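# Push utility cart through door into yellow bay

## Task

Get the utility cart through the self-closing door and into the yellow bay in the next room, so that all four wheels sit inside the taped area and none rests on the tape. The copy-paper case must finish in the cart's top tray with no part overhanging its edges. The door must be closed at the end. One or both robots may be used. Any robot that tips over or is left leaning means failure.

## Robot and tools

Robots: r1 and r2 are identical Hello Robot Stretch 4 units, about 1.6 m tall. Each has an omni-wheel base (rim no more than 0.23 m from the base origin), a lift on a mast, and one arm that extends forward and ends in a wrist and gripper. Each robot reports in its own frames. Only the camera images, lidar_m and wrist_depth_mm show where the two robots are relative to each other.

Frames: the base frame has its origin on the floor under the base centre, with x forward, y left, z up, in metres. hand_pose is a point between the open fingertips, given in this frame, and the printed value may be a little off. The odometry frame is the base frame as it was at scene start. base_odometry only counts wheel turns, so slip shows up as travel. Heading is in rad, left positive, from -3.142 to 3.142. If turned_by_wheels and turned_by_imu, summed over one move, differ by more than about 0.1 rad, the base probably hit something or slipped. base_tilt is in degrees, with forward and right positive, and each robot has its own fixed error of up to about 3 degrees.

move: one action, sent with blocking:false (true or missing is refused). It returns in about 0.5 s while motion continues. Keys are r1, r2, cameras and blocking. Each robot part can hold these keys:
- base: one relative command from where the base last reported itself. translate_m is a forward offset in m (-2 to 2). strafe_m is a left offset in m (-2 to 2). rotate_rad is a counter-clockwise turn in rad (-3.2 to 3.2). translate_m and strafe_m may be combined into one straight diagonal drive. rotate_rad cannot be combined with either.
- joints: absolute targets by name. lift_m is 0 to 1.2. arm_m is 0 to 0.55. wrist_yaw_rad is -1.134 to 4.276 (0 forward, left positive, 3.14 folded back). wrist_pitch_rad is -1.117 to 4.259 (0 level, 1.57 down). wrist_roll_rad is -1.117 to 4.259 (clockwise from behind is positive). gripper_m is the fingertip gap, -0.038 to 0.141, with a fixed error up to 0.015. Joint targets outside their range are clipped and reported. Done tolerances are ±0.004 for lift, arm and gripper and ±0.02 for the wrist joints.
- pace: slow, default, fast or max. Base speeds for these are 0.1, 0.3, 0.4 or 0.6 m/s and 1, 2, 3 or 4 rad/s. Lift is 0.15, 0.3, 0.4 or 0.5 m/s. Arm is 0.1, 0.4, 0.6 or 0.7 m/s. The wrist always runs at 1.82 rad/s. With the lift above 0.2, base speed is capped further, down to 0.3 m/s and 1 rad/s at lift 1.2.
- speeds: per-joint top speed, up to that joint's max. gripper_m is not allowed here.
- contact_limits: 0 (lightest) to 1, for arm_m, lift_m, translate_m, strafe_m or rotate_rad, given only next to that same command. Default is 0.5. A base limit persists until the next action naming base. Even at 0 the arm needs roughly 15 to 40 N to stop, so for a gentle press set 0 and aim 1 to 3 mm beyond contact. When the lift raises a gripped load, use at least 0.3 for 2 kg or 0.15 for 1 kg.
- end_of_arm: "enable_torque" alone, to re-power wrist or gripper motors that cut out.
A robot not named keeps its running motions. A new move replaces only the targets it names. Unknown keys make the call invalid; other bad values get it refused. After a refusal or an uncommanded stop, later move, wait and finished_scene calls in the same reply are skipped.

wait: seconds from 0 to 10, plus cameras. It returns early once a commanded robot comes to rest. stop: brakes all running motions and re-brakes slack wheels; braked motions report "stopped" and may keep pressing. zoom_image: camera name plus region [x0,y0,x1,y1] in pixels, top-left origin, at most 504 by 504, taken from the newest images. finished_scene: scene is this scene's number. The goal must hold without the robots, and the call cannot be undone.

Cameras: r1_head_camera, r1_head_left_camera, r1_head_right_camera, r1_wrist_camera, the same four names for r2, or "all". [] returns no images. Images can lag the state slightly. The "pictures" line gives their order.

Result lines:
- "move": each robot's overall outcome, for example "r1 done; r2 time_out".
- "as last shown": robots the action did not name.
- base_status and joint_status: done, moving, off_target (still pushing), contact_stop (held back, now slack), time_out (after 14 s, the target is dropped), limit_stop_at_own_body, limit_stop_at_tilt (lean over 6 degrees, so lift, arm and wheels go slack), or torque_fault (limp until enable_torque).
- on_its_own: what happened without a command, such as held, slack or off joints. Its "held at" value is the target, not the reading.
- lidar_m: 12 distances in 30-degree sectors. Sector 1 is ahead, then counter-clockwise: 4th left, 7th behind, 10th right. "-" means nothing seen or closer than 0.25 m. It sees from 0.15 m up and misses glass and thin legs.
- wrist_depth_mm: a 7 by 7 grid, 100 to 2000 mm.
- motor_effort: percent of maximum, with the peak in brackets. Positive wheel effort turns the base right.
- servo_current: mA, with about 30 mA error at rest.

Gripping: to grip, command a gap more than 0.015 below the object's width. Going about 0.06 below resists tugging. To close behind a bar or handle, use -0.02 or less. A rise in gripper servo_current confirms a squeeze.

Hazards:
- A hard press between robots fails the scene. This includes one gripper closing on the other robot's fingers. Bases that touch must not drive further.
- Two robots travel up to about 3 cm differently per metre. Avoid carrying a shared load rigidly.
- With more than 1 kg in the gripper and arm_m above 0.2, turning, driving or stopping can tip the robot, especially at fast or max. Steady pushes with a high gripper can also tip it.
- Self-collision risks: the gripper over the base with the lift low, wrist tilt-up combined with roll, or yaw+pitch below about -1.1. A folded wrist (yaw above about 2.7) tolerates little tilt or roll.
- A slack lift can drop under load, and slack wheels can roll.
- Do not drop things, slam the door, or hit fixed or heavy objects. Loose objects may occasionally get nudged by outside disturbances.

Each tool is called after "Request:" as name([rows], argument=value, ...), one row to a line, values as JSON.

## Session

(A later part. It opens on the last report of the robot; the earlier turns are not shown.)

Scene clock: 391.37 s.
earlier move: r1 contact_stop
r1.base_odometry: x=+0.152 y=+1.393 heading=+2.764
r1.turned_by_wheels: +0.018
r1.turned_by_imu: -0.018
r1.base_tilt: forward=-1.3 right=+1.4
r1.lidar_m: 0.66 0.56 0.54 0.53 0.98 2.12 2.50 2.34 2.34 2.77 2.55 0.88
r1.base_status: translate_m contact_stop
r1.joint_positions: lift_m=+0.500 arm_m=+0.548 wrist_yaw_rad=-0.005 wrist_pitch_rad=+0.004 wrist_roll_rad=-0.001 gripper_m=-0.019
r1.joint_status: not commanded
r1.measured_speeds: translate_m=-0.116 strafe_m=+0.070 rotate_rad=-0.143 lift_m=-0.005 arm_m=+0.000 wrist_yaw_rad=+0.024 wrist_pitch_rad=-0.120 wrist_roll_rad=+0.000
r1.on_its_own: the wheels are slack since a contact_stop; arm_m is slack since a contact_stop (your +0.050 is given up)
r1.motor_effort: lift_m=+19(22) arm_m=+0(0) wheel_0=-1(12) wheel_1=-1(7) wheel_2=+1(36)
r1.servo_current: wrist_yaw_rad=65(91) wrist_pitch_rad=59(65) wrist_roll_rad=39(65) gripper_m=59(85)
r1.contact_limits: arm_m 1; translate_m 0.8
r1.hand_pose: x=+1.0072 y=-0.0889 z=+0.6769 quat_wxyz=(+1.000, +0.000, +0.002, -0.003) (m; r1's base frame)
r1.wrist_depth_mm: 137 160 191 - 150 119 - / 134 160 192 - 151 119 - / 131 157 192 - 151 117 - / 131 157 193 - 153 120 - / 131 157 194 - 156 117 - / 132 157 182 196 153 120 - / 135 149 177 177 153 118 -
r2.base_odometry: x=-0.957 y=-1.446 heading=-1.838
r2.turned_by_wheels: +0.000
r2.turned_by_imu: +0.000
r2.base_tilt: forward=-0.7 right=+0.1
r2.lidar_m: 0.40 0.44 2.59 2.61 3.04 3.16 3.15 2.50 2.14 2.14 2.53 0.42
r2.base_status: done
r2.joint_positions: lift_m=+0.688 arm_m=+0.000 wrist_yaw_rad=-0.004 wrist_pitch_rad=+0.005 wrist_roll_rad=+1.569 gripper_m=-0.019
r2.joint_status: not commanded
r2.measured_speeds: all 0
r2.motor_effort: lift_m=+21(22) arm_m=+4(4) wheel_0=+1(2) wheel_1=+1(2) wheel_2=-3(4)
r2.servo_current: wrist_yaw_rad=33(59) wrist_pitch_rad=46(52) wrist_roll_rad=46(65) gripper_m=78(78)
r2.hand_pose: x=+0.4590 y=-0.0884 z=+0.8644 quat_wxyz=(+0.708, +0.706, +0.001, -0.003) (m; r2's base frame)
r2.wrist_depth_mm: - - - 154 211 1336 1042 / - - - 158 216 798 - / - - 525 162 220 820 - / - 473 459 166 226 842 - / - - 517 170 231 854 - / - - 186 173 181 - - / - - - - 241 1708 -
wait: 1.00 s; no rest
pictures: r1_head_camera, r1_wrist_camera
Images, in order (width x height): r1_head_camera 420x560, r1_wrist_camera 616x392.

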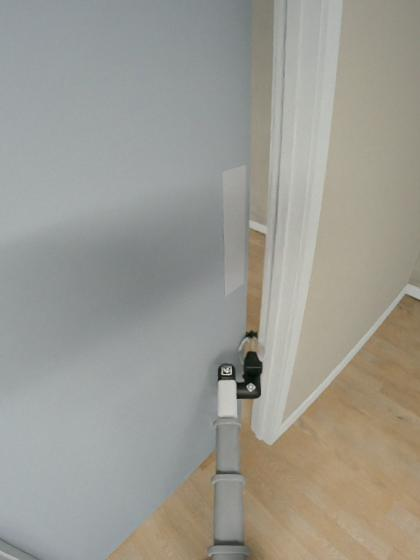

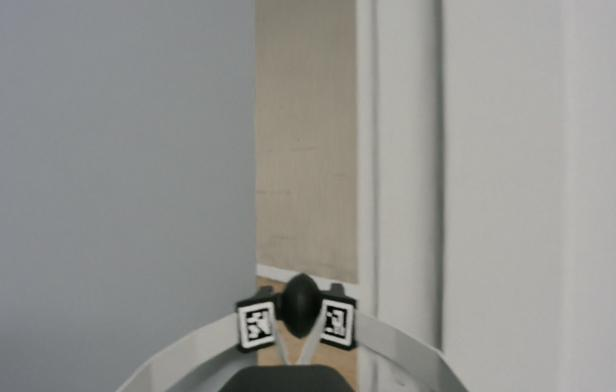

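Request:
move(r1={"base":{"translate_m":-0.25},"contact_limits":{"translate_m":1}}, r2={"base":{"rotate_rad":-0.3}}, blocking=false, cameras=[])

Request:
wait(seconds=1.6, cameras=["r1_head_camera","r1_wrist_camera","r2_head_camera"])

Scene clock: 398.07 s.
earlier move: r1 contact_stop
move: r1 moving; r2 moving
r1.base_odometry: x=+0.177 y=+1.378 heading=+2.765
r1.turned_by_wheels: +0.001
r1.turned_by_imu: -0.053
r1.base_tilt: forward=-0.7 right=+1.7
r1.lidar_m: 0.69 0.54 0.52 0.51 0.88 2.09 2.40 2.37 2.34 2.69 2.59 0.97
r1.base_status: earlier translate_m contact_stop (by the wheels' count: -0.165 of -0.200); translate_m moving
r1.joint_positions: lift_m=+0.500 arm_m=+0.549 wrist_yaw_rad=+0.019 wrist_pitch_rad=-0.002 wrist_roll_rad=-0.001 gripper_m=-0.019
r1.joint_status: not commanded
r1.measured_speeds: translate_m=-0.112 strafe_m=+0.000 rotate_rad=+0.025 lift_m=+0.000 arm_m=+0.000 wrist_yaw_rad=+0.038 wrist_pitch_rad=-0.025 wrist_roll_rad=+0.000
r1.on_its_own: arm_m is slack since a contact_stop (your +0.050 is given up)
r1.motor_effort: lift_m=+20(20) arm_m=+0(0) wheel_0=+1(20) wheel_1=-2(8) wheel_2=+32(32)
r1.servo_current: wrist_yaw_rad=111(111) wrist_pitch_rad=39(39) wrist_roll_rad=65(65) gripper_m=59(65)
r1.contact_limits: arm_m 1; translate_m 1
r1.hand_pose: x=+1.0098 y=-0.0819 z=+0.6786 quat_wxyz=(+1.000, +0.000, -0.001, +0.010) (m; r1's base frame)
r1.wrist_depth_mm: 143 169 200 - 147 114 - / 143 169 200 - 147 114 - / 143 169 200 - 147 114 - / 153 169 199 - 148 113 - / 142 172 198 - 131 113 - / 142 168 187 191 153 113 - / 145 155 191 179 135 113 -
r2.base_odometry: x=-0.957 y=-1.446 heading=-2.063
r2.turned_by_wheels: -0.225
r2.turned_by_imu: -0.217
r2.base_tilt: forward=-0.7 right=+0.1
r2.lidar_m: 0.37 0.35 2.70 2.60 2.75 3.26 3.18 2.93 2.20 2.14 2.25 0.46
r2.base_status: rotate_rad moving
r2.joint_positions: lift_m=+0.688 arm_m=+0.000 wrist_yaw_rad=+0.011 wrist_pitch_rad=+0.005 wrist_roll_rad=+1.569 gripper_m=-0.019
r2.joint_status: not commanded
r2.measured_speeds: translate_m=-0.001 strafe_m=-0.001 rotate_rad=-0.586 lift_m=+0.000 arm_m=+0.000 wrist_yaw_rad=+0.000 wrist_pitch_rad=+0.000 wrist_roll_rad=+0.000
r2.motor_effort: lift_m=+21(22) arm_m=+1(4) wheel_0=+10(17) wheel_1=+5(11) wheel_2=+13(17)
r2.servo_current: wrist_yaw_rad=65(65) wrist_pitch_rad=52(52) wrist_roll_rad=46(65) gripper_m=78(78)
r2.hand_pose: x=+0.4603 y=-0.0841 z=+0.8644 quat_wxyz=(+0.708, +0.706, +0.006, +0.002) (m; r2's base frame)
r2.wrist_depth_mm: - - - 196 256 1366 1098 / - - - 191 254 286 286 / - - - 186 247 1661 - / - - 603 182 242 831 - / - - 466 179 237 831 - / - - 187 174 179 - - / - - 517 - 229 - -
pictures: none
No camera images: "cameras" was empty.

Scene clock: 398.93 s.
earlier move: r1 contact_stop; r2 done
r1.base_odometry: x=+0.166 y=+1.370 heading=+2.827
r1.turned_by_wheels: +0.062
r1.turned_by_imu: -0.011
r1.base_tilt: forward=-1.6 right=+1.3
r1.lidar_m: 0.62 0.50 0.49 0.44 0.77 2.09 2.39 2.40 2.39 2.74 2.63 0.92
r1.base_status: translate_m contact_stop
r1.joint_positions: lift_m=+0.500 arm_m=+0.543 wrist_yaw_rad=-0.005 wrist_pitch_rad=+0.002 wrist_roll_rad=-0.001 gripper_m=-0.019
r1.joint_status: not commanded
r1.measured_speeds: translate_m=-0.008 strafe_m=+0.001 rotate_rad=-0.009 lift_m=+0.000 arm_m=+0.000 wrist_yaw_rad=+0.000 wrist_pitch_rad=+0.000 wrist_roll_rad=+0.000
r1.on_its_own: the wheels are slack since a contact_stop; arm_m is slack since a contact_stop (your +0.050 is given up)
r1.motor_effort: lift_m=+19(20) arm_m=+0(0) wheel_0=-1(20) wheel_1=+1(8) wheel_2=+1(36)
r1.servo_current: wrist_yaw_rad=52(130) wrist_pitch_rad=39(59) wrist_roll_rad=46(65) gripper_m=59(65)
r1.contact_limits: arm_m 1; translate_m 1
r1.hand_pose: x=+1.0018 y=-0.0888 z=+0.6776 quat_wxyz=(+1.000, +0.000, +0.001, -0.002) (m; r1's base frame)
r1.wrist_depth_mm: 126 158 186 - 151 119 - / 126 149 187 - 148 119 - / 123 154 181 - 153 118 - / 127 150 180 - 153 118 - / 121 154 187 - 154 118 - / 126 149 180 190 154 121 - / 123 140 179 183 151 119 -
r2.base_odometry: x=-0.957 y=-1.446 heading=-2.138
r2.turned_by_wheels: -0.076
r2.turned_by_imu: -0.074
r2.base_tilt: forward=-0.7 right=+0.0
r2.lidar_m: 0.35 0.33 2.76 2.62 2.69 3.29 3.13 3.17 2.26 2.14 2.22 0.47
r2.base_status: done
r2.joint_positions: lift_m=+0.688 arm_m=+0.000 wrist_yaw_rad=-0.003 wrist_pitch_rad=+0.005 wrist_roll_rad=+1.569 gripper_m=-0.019
r2.joint_status: not commanded
r2.measured_speeds: all 0
r2.motor_effort: lift_m=+21(22) arm_m=-4(4) wheel_0=-2(17) wheel_1=+1(11) wheel_2=-1(17)
r2.servo_current: wrist_yaw_rad=59(65) wrist_pitch_rad=39(52) wrist_roll_rad=46(65) gripper_m=78(85)
r2.hand_pose: x=+0.4590 y=-0.0883 z=+0.8644 quat_wxyz=(+0.708, +0.706, +0.001, -0.003) (m; r2's base frame)
r2.wrist_depth_mm: - - - 231 - 1661 1160 / - - - 217 287 294 297 / - - - 205 270 1708 1160 / - - - 193 253 1708 - / - - 569 183 240 831 - / - 452 187 171 180 - - / - - 466 - 220 - -
wait: 0.87 of 1.6 s (r2 has come to rest)
pictures: r1_head_camera, r1_wrist_camera, r2_head_camera
Images, in order (width x height): r1_head_camera 420x560, r1_wrist_camera 616x392, r2_head_camera 420x560.

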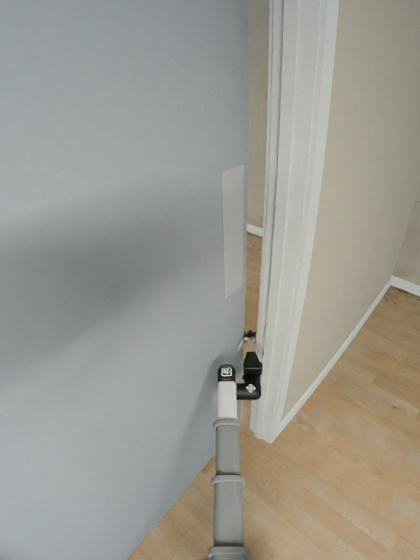

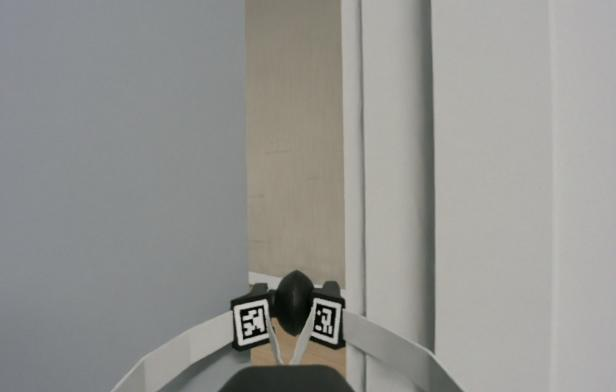

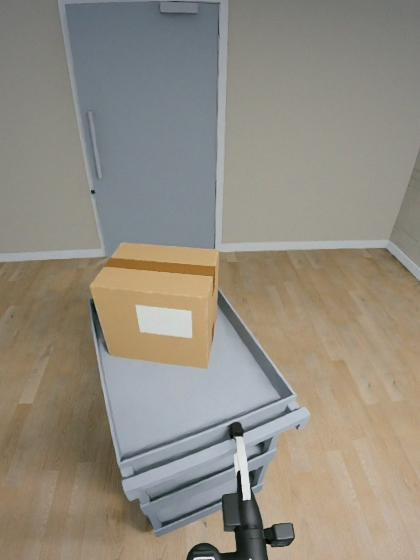

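Request:
move(r1={"base":{"translate_m":0.15,"strafe_m":0.14},"contact_limits":{"translate_m":1}}, r2={"base":{"strafe_m":0.25}}, blocking=false, cameras=[])

Request:
wait(seconds=1.2, cameras=["r1_head_camera","r1_wrist_camera","r2_head_camera"])

Scene clock: 407.33 s.
earlier move: r1 contact_stop
move: r1 moving; r2 moving
r1.base_odometry: x=+0.137 y=+1.356 heading=+2.823
r1.turned_by_wheels: -0.003
r1.turned_by_imu: -0.004
r1.base_tilt: forward=-1.6 right=+1.3
r1.lidar_m: 0.61 0.48 0.47 0.43 0.74 2.06 2.35 2.43 2.41 2.75 2.63 0.84
r1.base_status: earlier translate_m contact_stop (by the wheels' count: -0.022 of -0.250); translate_m moving; strafe_m moving
r1.joint_positions: lift_m=+0.500 arm_m=+0.524 wrist_yaw_rad=-0.010 wrist_pitch_rad=+0.002 wrist_roll_rad=-0.001 gripper_m=-0.019
r1.joint_status: not commanded
r1.measured_speeds: translate_m=+0.093 strafe_m=+0.086 rotate_rad=-0.010 lift_m=+0.000 arm_m=-0.078 wrist_yaw_rad=-0.029 wrist_pitch_rad=+0.000 wrist_roll_rad=+0.000
r1.on_its_own: arm_m is slack since a contact_stop (your +0.050 is given up)
r1.motor_effort: lift_m=+19(19) arm_m=+0(0) wheel_0=-10(10) wheel_1=+6(10) wheel_2=-20(20)
r1.servo_current: wrist_yaw_rad=78(78) wrist_pitch_rad=46(46) wrist_roll_rad=39(59) gripper_m=52(59)
r1.contact_limits: arm_m 1; translate_m 1
r1.hand_pose: x=+0.9820 y=-0.0903 z=+0.6776 quat_wxyz=(+1.000, +0.000, +0.001, -0.005) (m; r1's base frame)
r1.wrist_depth_mm: - 156 180 - 154 127 - / 120 143 173 - 155 123 - / 123 142 180 - 158 124 - / 117 138 180 - 156 124 - / 114 143 180 - 157 124 - / 120 142 178 189 157 127 - / 116 133 162 180 154 125 -
r2.base_odometry: x=-0.927 y=-1.465 heading=-2.138
r2.turned_by_wheels: +0.000
r2.turned_by_imu: +0.001
r2.base_tilt: forward=-0.7 right=+0.1
r2.lidar_m: 0.33 0.34 2.72 2.57 2.68 3.32 3.16 3.22 2.30 2.17 2.27 0.45
r2.base_status: strafe_m moving
r2.joint_positions: lift_m=+0.688 arm_m=+0.000 wrist_yaw_rad=-0.006 wrist_pitch_rad=+0.005 wrist_roll_rad=+1.569 gripper_m=-0.019
r2.joint_status: not commanded
r2.measured_speeds: translate_m=-0.001 strafe_m=+0.140 rotate_rad=+0.005 lift_m=+0.000 arm_m=+0.000 wrist_yaw_rad=+0.000 wrist_pitch_rad=+0.000 wrist_roll_rad=+0.000
r2.motor_effort: lift_m=+21(22) arm_m=-3(4) wheel_0=-16(17) wheel_1=+11(12) wheel_2=-1(1)
r2.servo_current: wrist_yaw_rad=52(59) wrist_pitch_rad=46(52) wrist_roll_rad=46(59) gripper_m=78(78)
r2.hand_pose: x=+0.4588 y=-0.0891 z=+0.8644 quat_wxyz=(+0.708, +0.706, +0.000, -0.004) (m; r2's base frame)
r2.wrist_depth_mm: - - - 227 - 1576 1138 / - - - 213 283 296 298 / - - - 202 266 1661 1182 / - - - 190 252 1661 - / - - 549 182 239 831 - / - 455 187 172 181 - - / - - 466 - 220 - -
pictures: none
No camera images: "cameras" was empty.

Scene clock: 408.53 s.
earlier move: r1 moving; r2 moving
r1.base_odometry: x=-0.020 y=+1.284 heading=+2.822
r1.turned_by_wheels: -0.001
r1.turned_by_imu: -0.033
r1.base_tilt: forward=-1.6 right=+1.2
r1.lidar_m: 0.47 0.34 0.31 0.33 0.37 2.10 2.37 2.60 2.60 2.91 2.59 0.75
r1.base_status: translate_m moving; strafe_m moving
r1.joint_positions: lift_m=+0.500 arm_m=+0.466 wrist_yaw_rad=-0.019 wrist_pitch_rad=+0.002 wrist_roll_rad=-0.001 gripper_m=-0.019
r1.joint_status: not commanded
r1.measured_speeds: translate_m=+0.017 strafe_m=+0.016 rotate_rad=-0.003 lift_m=+0.000 arm_m=+0.000 wrist_yaw_rad=+0.000 wrist_pitch_rad=+0.000 wrist_roll_rad=+0.000
r1.on_its_own: arm_m is slack since a contact_stop (your +0.050 is given up)
r1.motor_effort: lift_m=+19(19) arm_m=+0(0) wheel_0=-16(31) wheel_1=-7(11) wheel_2=-18(32)
r1.servo_current: wrist_yaw_rad=130(130) wrist_pitch_rad=33(46) wrist_roll_rad=59(59) gripper_m=52(59)
r1.contact_limits: arm_m 1; translate_m 1
r1.hand_pose: x=+0.9238 y=-0.0928 z=+0.6776 quat_wxyz=(+1.000, +0.000, +0.001, -0.009) (m; r1's base frame)
r1.wrist_depth_mm: - 125 154 - - - - / - 120 153 - - - - / - 116 159 - - - - / 104 129 159 - - - - / - 119 158 - - - - / - 118 157 198 182 - - / - 117 155 182 1336 134 1499
r2.base_odometry: x=-0.750 y=-1.578 heading=-2.138
r2.turned_by_wheels: +0.000
r2.turned_by_imu: +0.000
r2.base_tilt: forward=-0.6 right=+0.1
r2.lidar_m: 0.40 0.40 2.48 2.36 2.43 3.28 3.17 3.22 2.52 2.39 2.47 0.45
r2.base_status: strafe_m moving
r2.joint_positions: lift_m=+0.688 arm_m=+0.000 wrist_yaw_rad=-0.005 wrist_pitch_rad=+0.005 wrist_roll_rad=+1.569 gripper_m=-0.019
r2.joint_status: not commanded
r2.measured_speeds: translate_m=+0.000 strafe_m=+0.052 rotate_rad=-0.001 lift_m=+0.000 arm_m=+0.000 wrist_yaw_rad=+0.000 wrist_pitch_rad=+0.000 wrist_roll_rad=+0.000
r2.motor_effort: lift_m=+21(22) arm_m=-4(4) wheel_0=-3(17) wheel_1=+1(12) wheel_2=+1(2)
r2.servo_current: wrist_yaw_rad=46(65) wrist_pitch_rad=52(52) wrist_roll_rad=46(59) gripper_m=78(78)
r2.hand_pose: x=+0.4588 y=-0.0889 z=+0.8644 quat_wxyz=(+0.708, +0.706, +0.000, -0.004) (m; r2's base frame)
r2.wrist_depth_mm: - - - 172 233 243 240 / - - - 172 234 1661 1160 / - - - 172 233 831 - / - - 492 233 233 854 - / - - 477 173 234 842 - / - - 186 173 180 - - / - - 580 - 235 - -
wait: 1.20 s; no rest
pictures: r1_head_camera, r1_wrist_camera, r2_head_camera
Images, in order (width x height): r1_head_camera 420x560, r1_wrist_camera 616x392, r2_head_camera 420x560.

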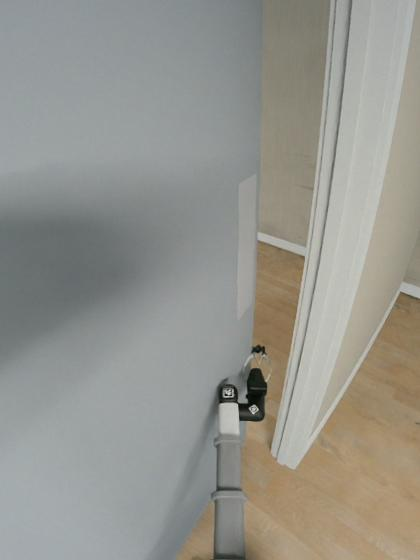

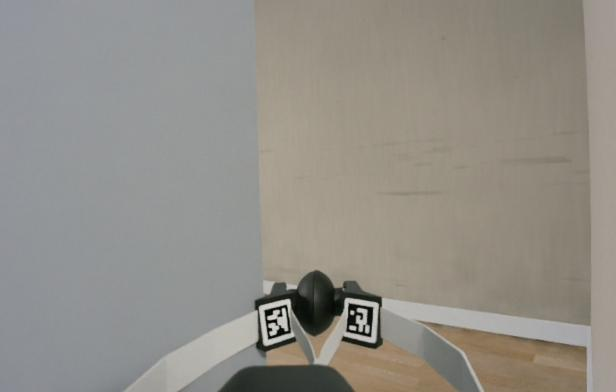

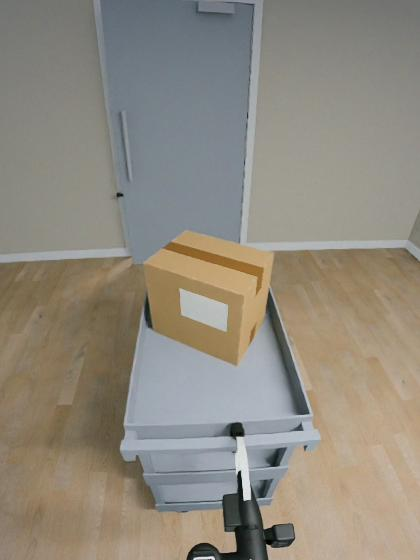

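Request:
move(r1={"joints":{"arm_m":0.0},"contact_limits":{"arm_m":1},"pace":"max"}, blocking=false, cameras=[])

Request:
wait(seconds=1.2, cameras=["r1_head_camera","r1_head_left_camera"])

Scene clock: 412.70 s.
earlier move: r1 done; r2 done
move: r1 moving
r1.base_odometry: x=-0.020 y=+1.284 heading=+2.823
r1.turned_by_wheels: +0.001
r1.turned_by_imu: +0.001
r1.base_tilt: forward=-1.6 right=+1.3
r1.lidar_m: 0.47 0.34 0.31 0.32 0.37 2.11 2.39 2.61 2.58 2.91 2.60 0.76
r1.base_status: done
r1.joint_positions: lift_m=+0.500 arm_m=+0.376 wrist_yaw_rad=-0.019 wrist_pitch_rad=+0.002 wrist_roll_rad=-0.001 gripper_m=-0.019
r1.joint_status: arm_m moving
r1.measured_speeds: translate_m=+0.001 strafe_m=+0.000 rotate_rad=+0.017 lift_m=+0.000 arm_m=-0.340 wrist_yaw_rad=+0.000 wrist_pitch_rad=+0.000 wrist_roll_rad=+0.000
r1.motor_effort: lift_m=+19(19) arm_m=-3(7) wheel_0=-16(21) wheel_1=-8(10) wheel_2=-13(19)
r1.servo_current: wrist_yaw_rad=130(130) wrist_pitch_rad=39(52) wrist_roll_rad=59(59) gripper_m=59(59)
r1.contact_limits: arm_m 1; translate_m 1
r1.hand_pose: x=+0.8339 y=-0.0928 z=+0.6776 quat_wxyz=(+1.000, +0.000, +0.001, -0.009) (m; r1's base frame)
r1.wrist_depth_mm: - 156 191 - - - - / 119 145 191 - - - - / 123 145 200 - - - - / 116 144 191 260 - - 182 / 112 144 198 257 - - 183 / 118 143 181 200 181 - 183 / 114 134 173 182 179 126 -
r2.base_odometry: x=-0.747 y=-1.580 heading=-2.138
r2.turned_by_wheels: +0.000
r2.turned_by_imu: +0.000
r2.base_tilt: forward=-0.7 right=+0.0
r2.lidar_m: 0.39 0.42 2.48 2.32 2.43 3.27 3.17 3.25 2.53 2.39 2.48 0.44
r2.base_status: done
r2.joint_positions: lift_m=+0.688 arm_m=+0.000 wrist_yaw_rad=-0.005 wrist_pitch_rad=+0.005 wrist_roll_rad=+1.569 gripper_m=-0.019
r2.joint_status: not commanded
r2.measured_speeds: all 0
r2.motor_effort: lift_m=+21(22) arm_m=-4(4) wheel_0=-3(3) wheel_1=+3(3) wheel_2=+0(0)
r2.servo_current: wrist_yaw_rad=59(59) wrist_pitch_rad=39(52) wrist_roll_rad=33(59) gripper_m=72(85)
r2.hand_pose: x=+0.4588 y=-0.0889 z=+0.8644 quat_wxyz=(+0.708, +0.706, +0.000, -0.004) (m; r2's base frame)
r2.wrist_depth_mm: - - - 172 232 239 243 / - - - 172 231 1661 1160 / - - 640 172 233 809 - / - - 484 232 233 831 - / - - 477 172 234 842 - / - - 187 173 180 - - / - - 591 - 233 - -
pictures: none
No camera images: "cameras" was empty.

Scene clock: 413.90 s.
earlier move: r1 moving
r1.base_odometry: x=-0.020 y=+1.284 heading=+2.825
r1.turned_by_wheels: +0.002
r1.turned_by_imu: +0.002
r1.base_tilt: forward=-1.6 right=+1.3
r1.lidar_m: 0.39 0.31 0.29 0.33 0.36 2.11 2.38 2.60 2.58 2.90 2.62 0.75
r1.base_status: done
r1.joint_positions: lift_m=+0.500 arm_m=+0.000 wrist_yaw_rad=-0.002 wrist_pitch_rad=+0.002 wrist_roll_rad=-0.001 gripper_m=-0.019
r1.joint_status: arm_m moving
r1.measured_speeds: all 0
r1.motor_effort: lift_m=+19(19) arm_m=-6(8) wheel_0=-2(21) wheel_1=-2(10) wheel_2=+0(19)
r1.servo_current: wrist_yaw_rad=46(130) wrist_pitch_rad=46(52) wrist_roll_rad=39(59) gripper_m=46(59)
r1.contact_limits: arm_m 1; translate_m 1
r1.hand_pose: x=+0.4592 y=-0.0881 z=+0.6776 quat_wxyz=(+1.000, +0.000, +0.001, -0.001) (m; r1's base frame)
r1.wrist_depth_mm: 241 294 370 500 539 488 - / 248 294 375 504 544 484 - / 249 294 370 496 521 492 1921 / 248 294 373 500 525 500 1863 / 241 296 370 473 525 492 1921 / 248 294 332 191 521 496 1863 / 240 276 183 184 143 - 1499
r2.base_odometry: x=-0.747 y=-1.580 heading=-2.138
r2.turned_by_wheels: +0.000
r2.turned_by_imu: +0.000
r2.base_tilt: forward=-0.7 right=+0.1
r2.lidar_m: 0.39 0.40 2.48 2.36 2.45 3.25 3.18 3.25 2.52 2.36 2.47 0.44
r2.base_status: done
r2.joint_positions: lift_m=+0.688 arm_m=+0.000 wrist_yaw_rad=-0.005 wrist_pitch_rad=+0.005 wrist_roll_rad=+1.569 gripper_m=-0.019
r2.joint_status: not commanded
r2.measured_speeds: all 0
r2.motor_effort: lift_m=+21(22) arm_m=-4(4) wheel_0=-3(3) wheel_1=+2(3) wheel_2=+0(0)
r2.servo_current: wrist_yaw_rad=46(59) wrist_pitch_rad=46(52) wrist_roll_rad=52(59) gripper_m=78(85)
r2.hand_pose: x=+0.4588 y=-0.0889 z=+0.8644 quat_wxyz=(+0.708, +0.706, +0.000, -0.004) (m; r2's base frame)
r2.wrist_depth_mm: - - - 172 231 241 242 / - - - 172 232 1661 1160 / - - 640 172 233 809 - / - - 484 231 233 831 - / - - 480 173 233 842 - / - - 186 173 181 - - / - - 591 - 234 - -
wait: 1.20 s; no rest
pictures: r1_head_camera, r1_head_left_camera
Images, in order (width x height): r1_head_camera 420x560, r1_head_left_camera 420x672.

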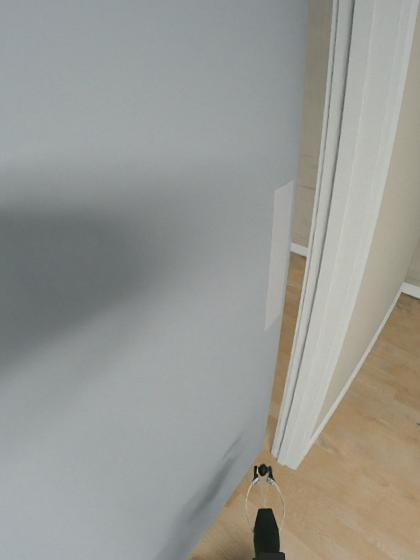

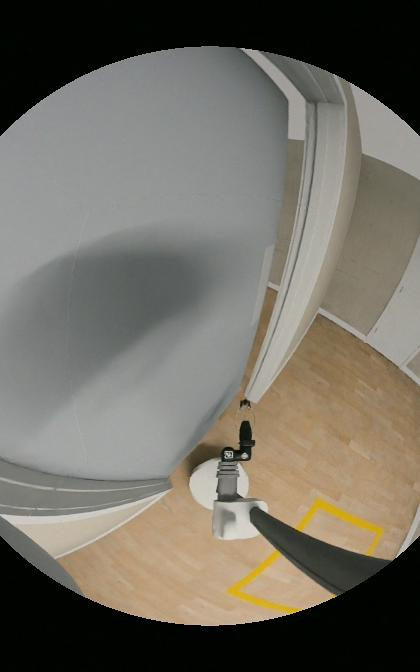

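Request:
move(r1={"base":{"translate_m":-0.26,"strafe_m":-0.24},"joints":{"lift_m":0.7}}, blocking=false, cameras=[])

Request:
wait(seconds=2.2, cameras=[])

Request:
move(r1={"base":{"rotate_rad":0.74}}, blocking=false, cameras=[])

Request:
wait(seconds=1.2, cameras=["r1_head_camera","r1_head_left_camera","r1_wrist_camera"])

Scene clock: 421.40 s.
earlier move: r1 done
move: r1 moving
r1.base_odometry: x=+0.009 y=+1.297 heading=+2.826
r1.turned_by_wheels: +0.000
r1.turned_by_imu: +0.000
r1.base_tilt: forward=-1.6 right=+1.2
r1.lidar_m: 0.39 0.29 0.31 0.34 0.44 2.11 2.38 2.58 2.55 2.88 2.61 0.77
r1.base_status: translate_m moving; strafe_m moving
r1.joint_positions: lift_m=+0.537 arm_m=+0.000 wrist_yaw_rad=-0.002 wrist_pitch_rad=+0.002 wrist_roll_rad=-0.001 gripper_m=-0.019
r1.joint_status: lift_m moving; the others done
r1.measured_speeds: translate_m=-0.093 strafe_m=-0.085 rotate_rad=+0.006 lift_m=+0.146 arm_m=+0.000 wrist_yaw_rad=+0.000 wrist_pitch_rad=+0.000 wrist_roll_rad=+0.000
r1.motor_effort: lift_m=+28(28) arm_m=-4(5) wheel_0=+5(8) wheel_1=-9(10) wheel_2=+8(8)
r1.servo_current: wrist_yaw_rad=46(65) wrist_pitch_rad=39(52) wrist_roll_rad=59(65) gripper_m=52(52)
r1.contact_limits: arm_m 1
r1.hand_pose: x=+0.4592 y=-0.0881 z=+0.7150 quat_wxyz=(+1.000, +0.000, +0.001, -0.001) (m; r1's base frame)
r1.wrist_depth_mm: 211 249 303 382 517 500 - / 216 250 306 382 525 496 - / 216 250 303 379 512 504 - / 212 251 306 382 517 508 - / 216 250 303 382 517 504 - / 216 250 278 191 521 504 - / 215 236 285 342 153 - -
r2: as last shown
r2.turned_by_imu: +0.001
r2.lidar_m: 0.38 0.41 2.49 2.36 2.44 3.23 3.14 3.24 2.48 2.38 2.46 0.43
r2.motor_effort: lift_m=+21(22) arm_m=-4(4) wheel_0=-3(3) wheel_1=+3(3) wheel_2=+0(0)
r2.servo_current: wrist_yaw_rad=59(59) wrist_pitch_rad=46(52) wrist_roll_rad=26(52) gripper_m=72(85)
r2.wrist_depth_mm: - - - 172 233 239 240 / - - - 172 231 1618 1160 / - - 640 172 233 809 - / - - 488 232 233 831 - / - - 477 173 234 854 - / - - 187 173 180 - - / - - 585 - 235 - -
pictures: none
No camera images: "cameras" was empty.

Scene clock: 423.53 s.
earlier move: r1 done
r1.base_odometry: x=+0.301 y=+1.431 heading=+2.826
r1.turned_by_wheels: +0.000
r1.turned_by_imu: -0.002
r1.base_tilt: forward=-1.6 right=+1.3
r1.lidar_m: 0.79 0.64 0.57 0.60 1.01 2.08 2.35 2.27 2.24 2.50 2.64 1.32
r1.base_status: done
r1.joint_positions: lift_m=+0.700 arm_m=+0.000 wrist_yaw_rad=-0.002 wrist_pitch_rad=+0.002 wrist_roll_rad=-0.001 gripper_m=-0.019
r1.joint_status: all done
r1.measured_speeds: all 0
r1.motor_effort: lift_m=+25(28) arm_m=-5(5) wheel_0=+4(8) wheel_1=-1(11) wheel_2=+1(9)
r1.servo_current: wrist_yaw_rad=46(65) wrist_pitch_rad=33(52) wrist_roll_rad=52(72) gripper_m=52(59)
r1.contact_limits: arm_m 1
r1.hand_pose: x=+0.4592 y=-0.0881 z=+0.8771 quat_wxyz=(+1.000, +0.000, +0.001, -0.001) (m; r1's base frame)
r1.wrist_depth_mm: 496 - 732 741 - - - / 504 559 750 750 - - - / 504 559 732 741 - - - / 492 559 768 750 - - - / 504 559 768 741 - - - / 504 554 182 191 - - - / 504 535 172 148 143 1983 1921
r2.base_odometry: x=-0.747 y=-1.580 heading=-2.138
r2.turned_by_wheels: +0.000
r2.turned_by_imu: +0.000
r2.base_tilt: forward=-0.7 right=+0.0
r2.lidar_m: 0.39 0.42 2.48 2.35 2.45 3.27 3.19 3.24 2.52 2.37 2.48 0.41
r2.base_status: not commanded
r2.joint_positions: lift_m=+0.688 arm_m=+0.000 wrist_yaw_rad=-0.005 wrist_pitch_rad=+0.005 wrist_roll_rad=+1.569 gripper_m=-0.019
r2.joint_status: not commanded
r2.measured_speeds: all 0
r2.motor_effort: lift_m=+21(22) arm_m=-3(4) wheel_0=-3(3) wheel_1=+2(3) wheel_2=+0(1)
r2.servo_current: wrist_yaw_rad=52(65) wrist_pitch_rad=46(52) wrist_roll_rad=46(59) gripper_m=78(85)
r2.hand_pose: x=+0.4588 y=-0.0889 z=+0.8644 quat_wxyz=(+0.708, +0.706, +0.000, -0.004) (m; r2's base frame)
r2.wrist_depth_mm: - - - 172 232 239 242 / - - - 172 233 1618 1160 / - - 647 172 233 820 - / - - 480 233 232 842 - / - - 477 173 234 842 - / - - 187 173 180 - - / - - 591 - 233 - -
wait: 2.13 of 2.2 s (r1 has come to rest)
pictures: none
No camera images: "cameras" was empty.

Scene clock: 424.03 s.
move: r1 moving
r1.base_odometry: x=+0.301 y=+1.431 heading=+3.077
r1.turned_by_wheels: +0.252
r1.turned_by_imu: +0.252
r1.base_tilt: forward=-1.6 right=+1.3
r1.lidar_m: 0.67 0.62 0.59 0.74 1.67 2.13 2.41 2.23 2.31 2.81 2.63 0.93
r1.base_status: rotate_rad moving
r1.joint_positions: lift_m=+0.700 arm_m=+0.000 wrist_yaw_rad=-0.002 wrist_pitch_rad=+0.002 wrist_roll_rad=-0.001 gripper_m=-0.019
r1.joint_status: not commanded
r1.measured_speeds: translate_m=+0.001 strafe_m=+0.000 rotate_rad=+0.976 lift_m=+0.000 arm_m=+0.000 wrist_yaw_rad=+0.000 wrist_pitch_rad=+0.000 wrist_roll_rad=+0.000
r1.motor_effort: lift_m=+25(25) arm_m=-5(5) wheel_0=-8(9) wheel_1=-8(8) wheel_2=-6(7)
r1.servo_current: wrist_yaw_rad=59(59) wrist_pitch_rad=39(46) wrist_roll_rad=52(59) gripper_m=52(59)
r1.contact_limits: arm_m 1
r1.hand_pose: x=+0.4592 y=-0.0881 z=+0.8771 quat_wxyz=(+1.000, +0.000, +0.001, -0.001) (m; r1's base frame)
r1.wrist_depth_mm: 436 492 554 699 723 - - / 439 488 549 699 732 - - / 436 488 554 707 732 - - / 436 484 559 - 741 - - / 436 488 554 - 741 - - / 439 488 535 191 691 - - / 433 473 165 147 153 - -
r2: as last shown
r2.lidar_m: 0.39 0.41 2.50 2.37 2.41 3.26 3.16 3.26 2.52 2.37 2.45 0.44
r2.motor_effort: lift_m=+21(21) arm_m=-3(4) wheel_0=-3(3) wheel_1=+2(3) wheel_2=+0(0)
r2.servo_current: wrist_yaw_rad=59(59) wrist_pitch_rad=52(52) wrist_roll_rad=39(59) gripper_m=72(85)
r2.wrist_depth_mm: - - - 171 232 240 242 / - - - 172 233 1661 1160 / - - 647 172 233 798 - / - - 484 232 233 831 - / - - 480 173 233 831 - / - - 186 173 180 - - / - - 591 - 234 - -
pictures: none
No camera images: "cameras" was empty.

Scene clock: 425.03 s.
earlier move: r1 done
r1.base_odometry: x=+0.301 y=+1.431 heading=-2.718
r1.turned_by_wheels: +0.488
r1.turned_by_imu: +0.491
r1.base_tilt: forward=-1.6 right=+1.3
r1.lidar_m: 0.62 0.58 0.70 1.50 2.08 2.42 2.22 2.28 2.86 2.64 0.97 0.68
r1.base_status: done
r1.joint_positions: lift_m=+0.700 arm_m=+0.000 wrist_yaw_rad=-0.002 wrist_pitch_rad=+0.002 wrist_roll_rad=-0.001 gripper_m=-0.019
r1.joint_status: not commanded
r1.measured_speeds: all 0
r1.motor_effort: lift_m=+25(25) arm_m=-5(5) wheel_0=-2(10) wheel_1=-2(8) wheel_2=+0(7)
r1.servo_current: wrist_yaw_rad=72(72) wrist_pitch_rad=39(46) wrist_roll_rad=39(65) gripper_m=46(59)
r1.contact_limits: arm_m 1
r1.hand_pose: x=+0.4592 y=-0.0880 z=+0.8771 quat_wxyz=(+1.000, +0.000, +0.001, -0.001) (m; r1's base frame)
r1.wrist_depth_mm: 399 410 418 433 445 459 473 / 399 407 421 433 445 459 466 / 399 410 424 433 442 459 477 / 402 413 424 436 445 459 473 / 402 410 424 436 449 462 473 / 402 415 421 191 449 466 477 / 402 410 180 433 153 462 477
r2.base_odometry: x=-0.747 y=-1.580 heading=-2.138
r2.turned_by_wheels: +0.000
r2.turned_by_imu: +0.000
r2.base_tilt: forward=-0.7 right=+0.0
r2.lidar_m: 0.40 0.42 2.49 2.37 2.46 3.24 3.17 3.26 2.50 2.38 2.47 0.42
r2.base_status: not commanded
r2.joint_positions: lift_m=+0.688 arm_m=+0.000 wrist_yaw_rad=-0.005 wrist_pitch_rad=+0.005 wrist_roll_rad=+1.569 gripper_m=-0.019
r2.joint_status: not commanded
r2.measured_speeds: all 0
r2.motor_effort: lift_m=+21(22) arm_m=-4(4) wheel_0=-3(3) wheel_1=+2(3) wheel_2=+0(0)
r2.servo_current: wrist_yaw_rad=52(59) wrist_pitch_rad=46(52) wrist_roll_rad=39(59) gripper_m=78(85)
r2.hand_pose: x=+0.4588 y=-0.0889 z=+0.8644 quat_wxyz=(+0.708, +0.706, +0.000, -0.004) (m; r2's base frame)
r2.wrist_depth_mm: - - - 172 233 238 242 / - - - 172 232 1618 1160 / - - 640 172 233 820 - / - - 480 232 234 842 - / - - 480 172 233 831 - / - - 186 173 180 - - / - - 585 - 234 - -
wait: 1.00 of 1.2 s (r1 has come to rest)
pictures: r1_head_camera, r1_head_left_camera, r1_wrist_camera
Images, in order (width x height): r1_head_camera 420x560, r1_head_left_camera 420x672, r1_wrist_camera 616x392.

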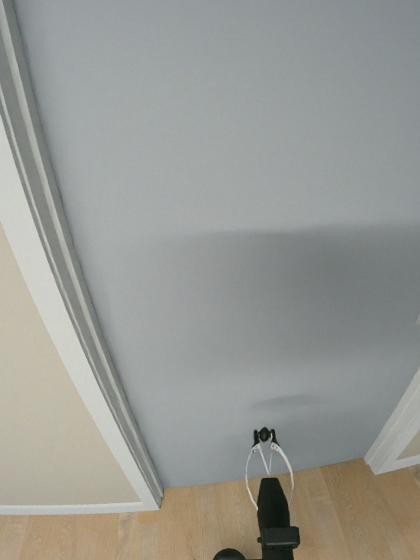

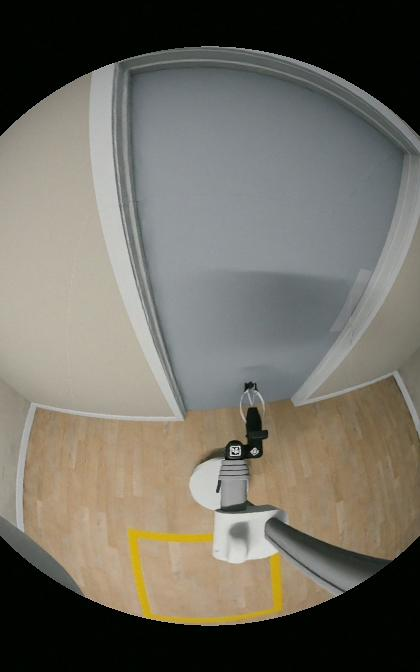

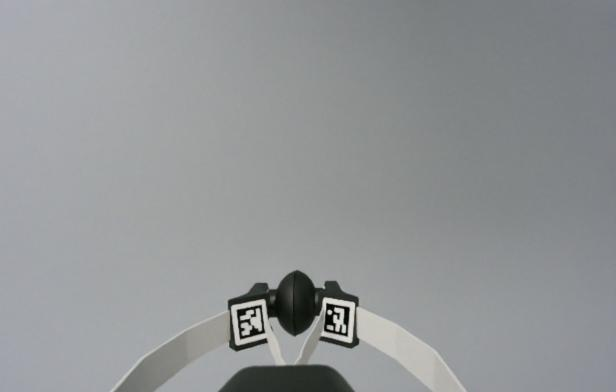

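Request:
move(r1={"base":{"rotate_rad":0.11}}, blocking=false, cameras=[])

Request:
wait(seconds=0.6, cameras=[])

Request:
move(r1={"base":{"strafe_m":-0.42}}, blocking=false, cameras=[])

Request:
wait(seconds=2.3, cameras=["r1_head_left_camera","r1_head_camera"])

Scene clock: 440.47 s.
move: r1 moving
r1.base_odometry: x=+0.301 y=+1.431 heading=-2.608
r1.turned_by_wheels: +0.110
r1.turned_by_imu: +0.110
r1.base_tilt: forward=-1.6 right=+1.3
r1.lidar_m: 0.62 0.58 0.80 2.05 2.14 2.32 2.21 2.31 2.76 2.40 0.94 0.68
r1.base_status: rotate_rad moving
r1.joint_positions: lift_m=+0.700 arm_m=+0.000 wrist_yaw_rad=-0.002 wrist_pitch_rad=+0.002 wrist_roll_rad=-0.001 gripper_m=-0.019
r1.joint_status: not commanded
r1.measured_speeds: all 0
r1.motor_effort: lift_m=+25(25) arm_m=-5(5) wheel_0=-5(7) wheel_1=-3(8) wheel_2=+0(7)
r1.servo_current: wrist_yaw_rad=52(65) wrist_pitch_rad=33(52) wrist_roll_rad=46(52) gripper_m=52(59)
r1.contact_limits: arm_m 1
r1.hand_pose: x=+0.4592 y=-0.0880 z=+0.8771 quat_wxyz=(+1.000, +0.000, +0.001, -0.001) (m; r1's base frame)
r1.wrist_depth_mm: 415 413 415 413 418 418 418 / 410 415 410 415 418 418 418 / 413 413 415 415 421 421 424 / 413 415 415 418 421 424 421 / 415 418 415 418 421 421 424 / 421 418 421 191 427 424 427 / 418 415 180 421 153 424 427
r2: as last shown
r2.turned_by_imu: +0.002
r2.base_tilt: forward=-0.7 right=+0.1
r2.lidar_m: 0.40 0.41 2.48 2.36 2.45 3.24 3.17 3.24 2.53 2.37 2.47 0.42
r2.motor_effort: lift_m=+21(22) arm_m=-4(4) wheel_0=-3(3) wheel_1=+2(3) wheel_2=+0(1)
r2.servo_current: wrist_yaw_rad=39(59) wrist_pitch_rad=46(52) wrist_roll_rad=33(65) gripper_m=78(85)
r2.wrist_depth_mm: - - - 172 232 240 242 / - - - 172 231 1618 1138 / - - 640 172 233 809 - / - - 488 232 233 842 - / - - 473 173 233 842 - / - - 186 173 180 - - / - - 585 - 234 - -
pictures: none
No camera images: "cameras" was empty.

Scene clock: 440.73 s.
earlier move: r1 done
r1.base_odometry: x=+0.301 y=+1.431 heading=-2.608
r1.turned_by_wheels: +0.000
r1.turned_by_imu: +0.000
r1.base_tilt: forward=-1.6 right=+1.3
r1.lidar_m: 0.62 0.58 0.79 2.06 2.16 2.32 2.22 2.33 2.77 2.41 0.93 0.66
r1.base_status: done
r1.joint_positions: lift_m=+0.700 arm_m=+0.000 wrist_yaw_rad=-0.002 wrist_pitch_rad=+0.002 wrist_roll_rad=-0.001 gripper_m=-0.019
r1.joint_status: not commanded
r1.measured_speeds: all 0
r1.motor_effort: lift_m=+24(25) arm_m=-4(5) wheel_0=-3(7) wheel_1=-1(8) wheel_2=+0(7)
r1.servo_current: wrist_yaw_rad=52(65) wrist_pitch_rad=33(52) wrist_roll_rad=59(59) gripper_m=59(59)
r1.contact_limits: arm_m 1
r1.hand_pose: x=+0.4592 y=-0.0880 z=+0.8771 quat_wxyz=(+1.000, +0.000, +0.001, -0.001) (m; r1's base frame)
r1.wrist_depth_mm: 410 413 418 413 418 418 418 / 413 413 415 415 418 421 424 / 415 415 418 418 418 421 424 / 415 418 418 421 418 418 424 / 413 415 418 418 421 430 427 / 418 418 418 191 424 424 424 / 418 418 180 421 153 427 424
r2.base_odometry: x=-0.747 y=-1.580 heading=-2.138
r2.turned_by_wheels: +0.000
r2.turned_by_imu: +0.000
r2.base_tilt: forward=-0.7 right=+0.0
r2.lidar_m: 0.38 0.41 2.47 2.34 2.46 3.25 3.18 3.22 2.51 2.39 2.48 0.43
r2.base_status: not commanded
r2.joint_positions: lift_m=+0.688 arm_m=+0.000 wrist_yaw_rad=-0.005 wrist_pitch_rad=+0.005 wrist_roll_rad=+1.569 gripper_m=-0.019
r2.joint_status: not commanded
r2.measured_speeds: all 0
r2.motor_effort: lift_m=+22(22) arm_m=-3(4) wheel_0=-3(3) wheel_1=+2(3) wheel_2=+0(1)
r2.servo_current: wrist_yaw_rad=46(59) wrist_pitch_rad=39(59) wrist_roll_rad=46(65) gripper_m=78(85)
r2.hand_pose: x=+0.4588 y=-0.0889 z=+0.8644 quat_wxyz=(+0.708, +0.706, +0.000, -0.004) (m; r2's base frame)
r2.wrist_depth_mm: - - - 171 232 239 242 / - - - 172 232 1661 1160 / - - 640 172 232 809 - / - - 484 232 232 842 - / - - 480 173 233 842 - / - - 186 173 180 - - / - - 597 - 234 - -
wait: 0.27 of 0.6 s (r1 has come to rest)
pictures: none
No camera images: "cameras" was empty.

Scene clock: 441.23 s.
move: r1 moving
r1.base_odometry: x=+0.283 y=+1.462 heading=-2.608
r1.turned_by_wheels: +0.000
r1.turned_by_imu: +0.000
r1.base_tilt: forward=-1.6 right=+1.3
r1.lidar_m: 0.62 0.59 0.80 2.07 2.18 2.34 2.22 2.31 2.70 2.40 0.92 0.67
r1.base_status: strafe_m moving
r1.joint_positions: lift_m=+0.700 arm_m=+0.000 wrist_yaw_rad=-0.002 wrist_pitch_rad=+0.002 wrist_roll_rad=-0.001 gripper_m=-0.019
r1.joint_status: not commanded
r1.measured_speeds: translate_m=+0.000 strafe_m=-0.141 rotate_rad=+0.002 lift_m=+0.000 arm_m=+0.000 wrist_yaw_rad=+0.000 wrist_pitch_rad=+0.000 wrist_roll_rad=+0.000
r1.motor_effort: lift_m=+25(25) arm_m=-5(5) wheel_0=+10(10) wheel_1=-9(10) wheel_2=+0(2)
r1.servo_current: wrist_yaw_rad=26(52) wrist_pitch_rad=46(46) wrist_roll_rad=59(59) gripper_m=59(59)
r1.contact_limits: arm_m 1
r1.hand_pose: x=+0.4592 y=-0.0880 z=+0.8771 quat_wxyz=(+1.000, +0.000, +0.001, -0.001) (m; r1's base frame)
r1.wrist_depth_mm: 413 413 415 415 418 418 421 / 415 415 415 418 421 418 424 / 413 415 418 418 421 418 421 / 415 415 415 415 421 421 424 / 418 418 418 418 424 421 424 / 415 421 421 190 424 424 424 / 418 418 180 421 153 421 430
r2: as last shown
r2.base_tilt: forward=-0.7 right=+0.1
r2.lidar_m: 0.39 0.41 2.50 2.36 2.46 3.26 3.18 3.24 2.51 2.37 2.48 0.43
r2.servo_current: wrist_yaw_rad=65(65) wrist_pitch_rad=39(52) wrist_roll_rad=33(59) gripper_m=78(78)
r2.wrist_depth_mm: - - - 172 232 239 242 / - - - 172 232 1661 1160 / - - 647 172 233 820 - / - - 488 233 233 831 - / - - 480 172 233 831 - / - - 186 173 180 - - / - - 591 - 235 - -
pictures: none
No camera images: "cameras" was empty.

Scene clock: 443.47 s.
earlier move: r1 done
r1.base_odometry: x=+0.088 y=+1.793 heading=-2.608
r1.turned_by_wheels: +0.000
r1.turned_by_imu: -0.002
r1.base_tilt: forward=-1.6 right=+1.3
r1.lidar_m: 0.63 0.64 0.85 2.07 2.58 2.32 2.20 2.32 2.33 2.21 0.85 0.66
r1.base_status: done
r1.joint_positions: lift_m=+0.700 arm_m=+0.000 wrist_yaw_rad=-0.002 wrist_pitch_rad=+0.002 wrist_roll_rad=-0.001 gripper_m=-0.019
r1.joint_status: not commanded
r1.measured_speeds: all 0
r1.motor_effort: lift_m=+24(25) arm_m=-5(5) wheel_0=+1(12) wheel_1=+0(11) wheel_2=+0(2)
r1.servo_current: wrist_yaw_rad=46(72) wrist_pitch_rad=46(52) wrist_roll_rad=39(65) gripper_m=52(59)
r1.contact_limits: arm_m 1
r1.hand_pose: x=+0.4592 y=-0.0880 z=+0.8771 quat_wxyz=(+1.000, +0.000, +0.001, -0.001) (m; r1's base frame)
r1.wrist_depth_mm: 415 418 421 427 427 436 399 / 415 418 424 424 424 433 399 / 421 418 424 427 433 433 389 / 421 421 424 427 433 436 392 / 421 424 427 430 433 436 392 / 421 424 424 191 433 433 404 / 424 421 180 427 153 436 404
r2.base_odometry: x=-0.747 y=-1.580 heading=-2.138
r2.turned_by_wheels: +0.000
r2.turned_by_imu: +0.000
r2.base_tilt: forward=-0.6 right=+0.1
r2.lidar_m: 0.41 0.41 2.48 2.35 2.42 3.25 3.14 3.25 2.53 2.37 2.48 0.44
r2.base_status: not commanded
r2.joint_positions: lift_m=+0.688 arm_m=+0.000 wrist_yaw_rad=-0.005 wrist_pitch_rad=+0.005 wrist_roll_rad=+1.569 gripper_m=-0.019
r2.joint_status: not commanded
r2.measured_speeds: all 0
r2.motor_effort: lift_m=+21(22) arm_m=-4(4) wheel_0=-3(3) wheel_1=+2(3) wheel_2=+0(1)
r2.servo_current: wrist_yaw_rad=59(65) wrist_pitch_rad=46(52) wrist_roll_rad=52(65) gripper_m=72(85)
r2.hand_pose: x=+0.4588 y=-0.0889 z=+0.8644 quat_wxyz=(+0.708, +0.706, +0.000, -0.004) (m; r2's base frame)
r2.wrist_depth_mm: - - - 172 233 240 243 / - - - 172 231 1661 1160 / - - 640 172 234 820 - / - - 488 231 233 831 - / - - 480 173 233 842 - / - - 186 173 180 - - / - - 591 - 234 - -
wait: 2.23 of 2.3 s (r1 has come to rest)
pictures: r1_head_camera, r1_head_left_camera
Images, in order (width x height): r1_head_camera 420x560, r1_head_left_camera 420x672.

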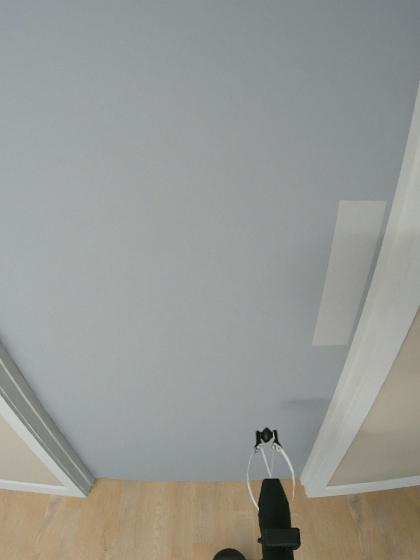

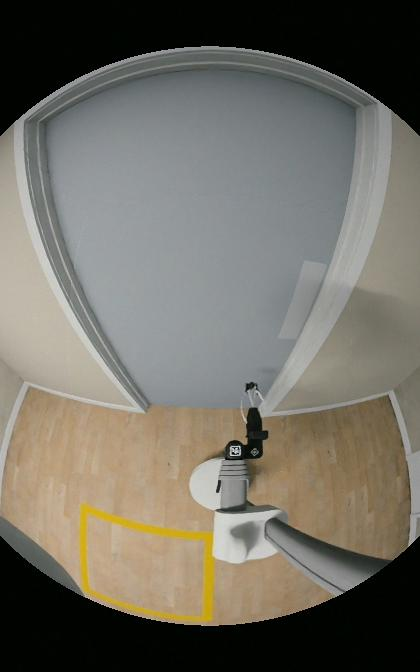

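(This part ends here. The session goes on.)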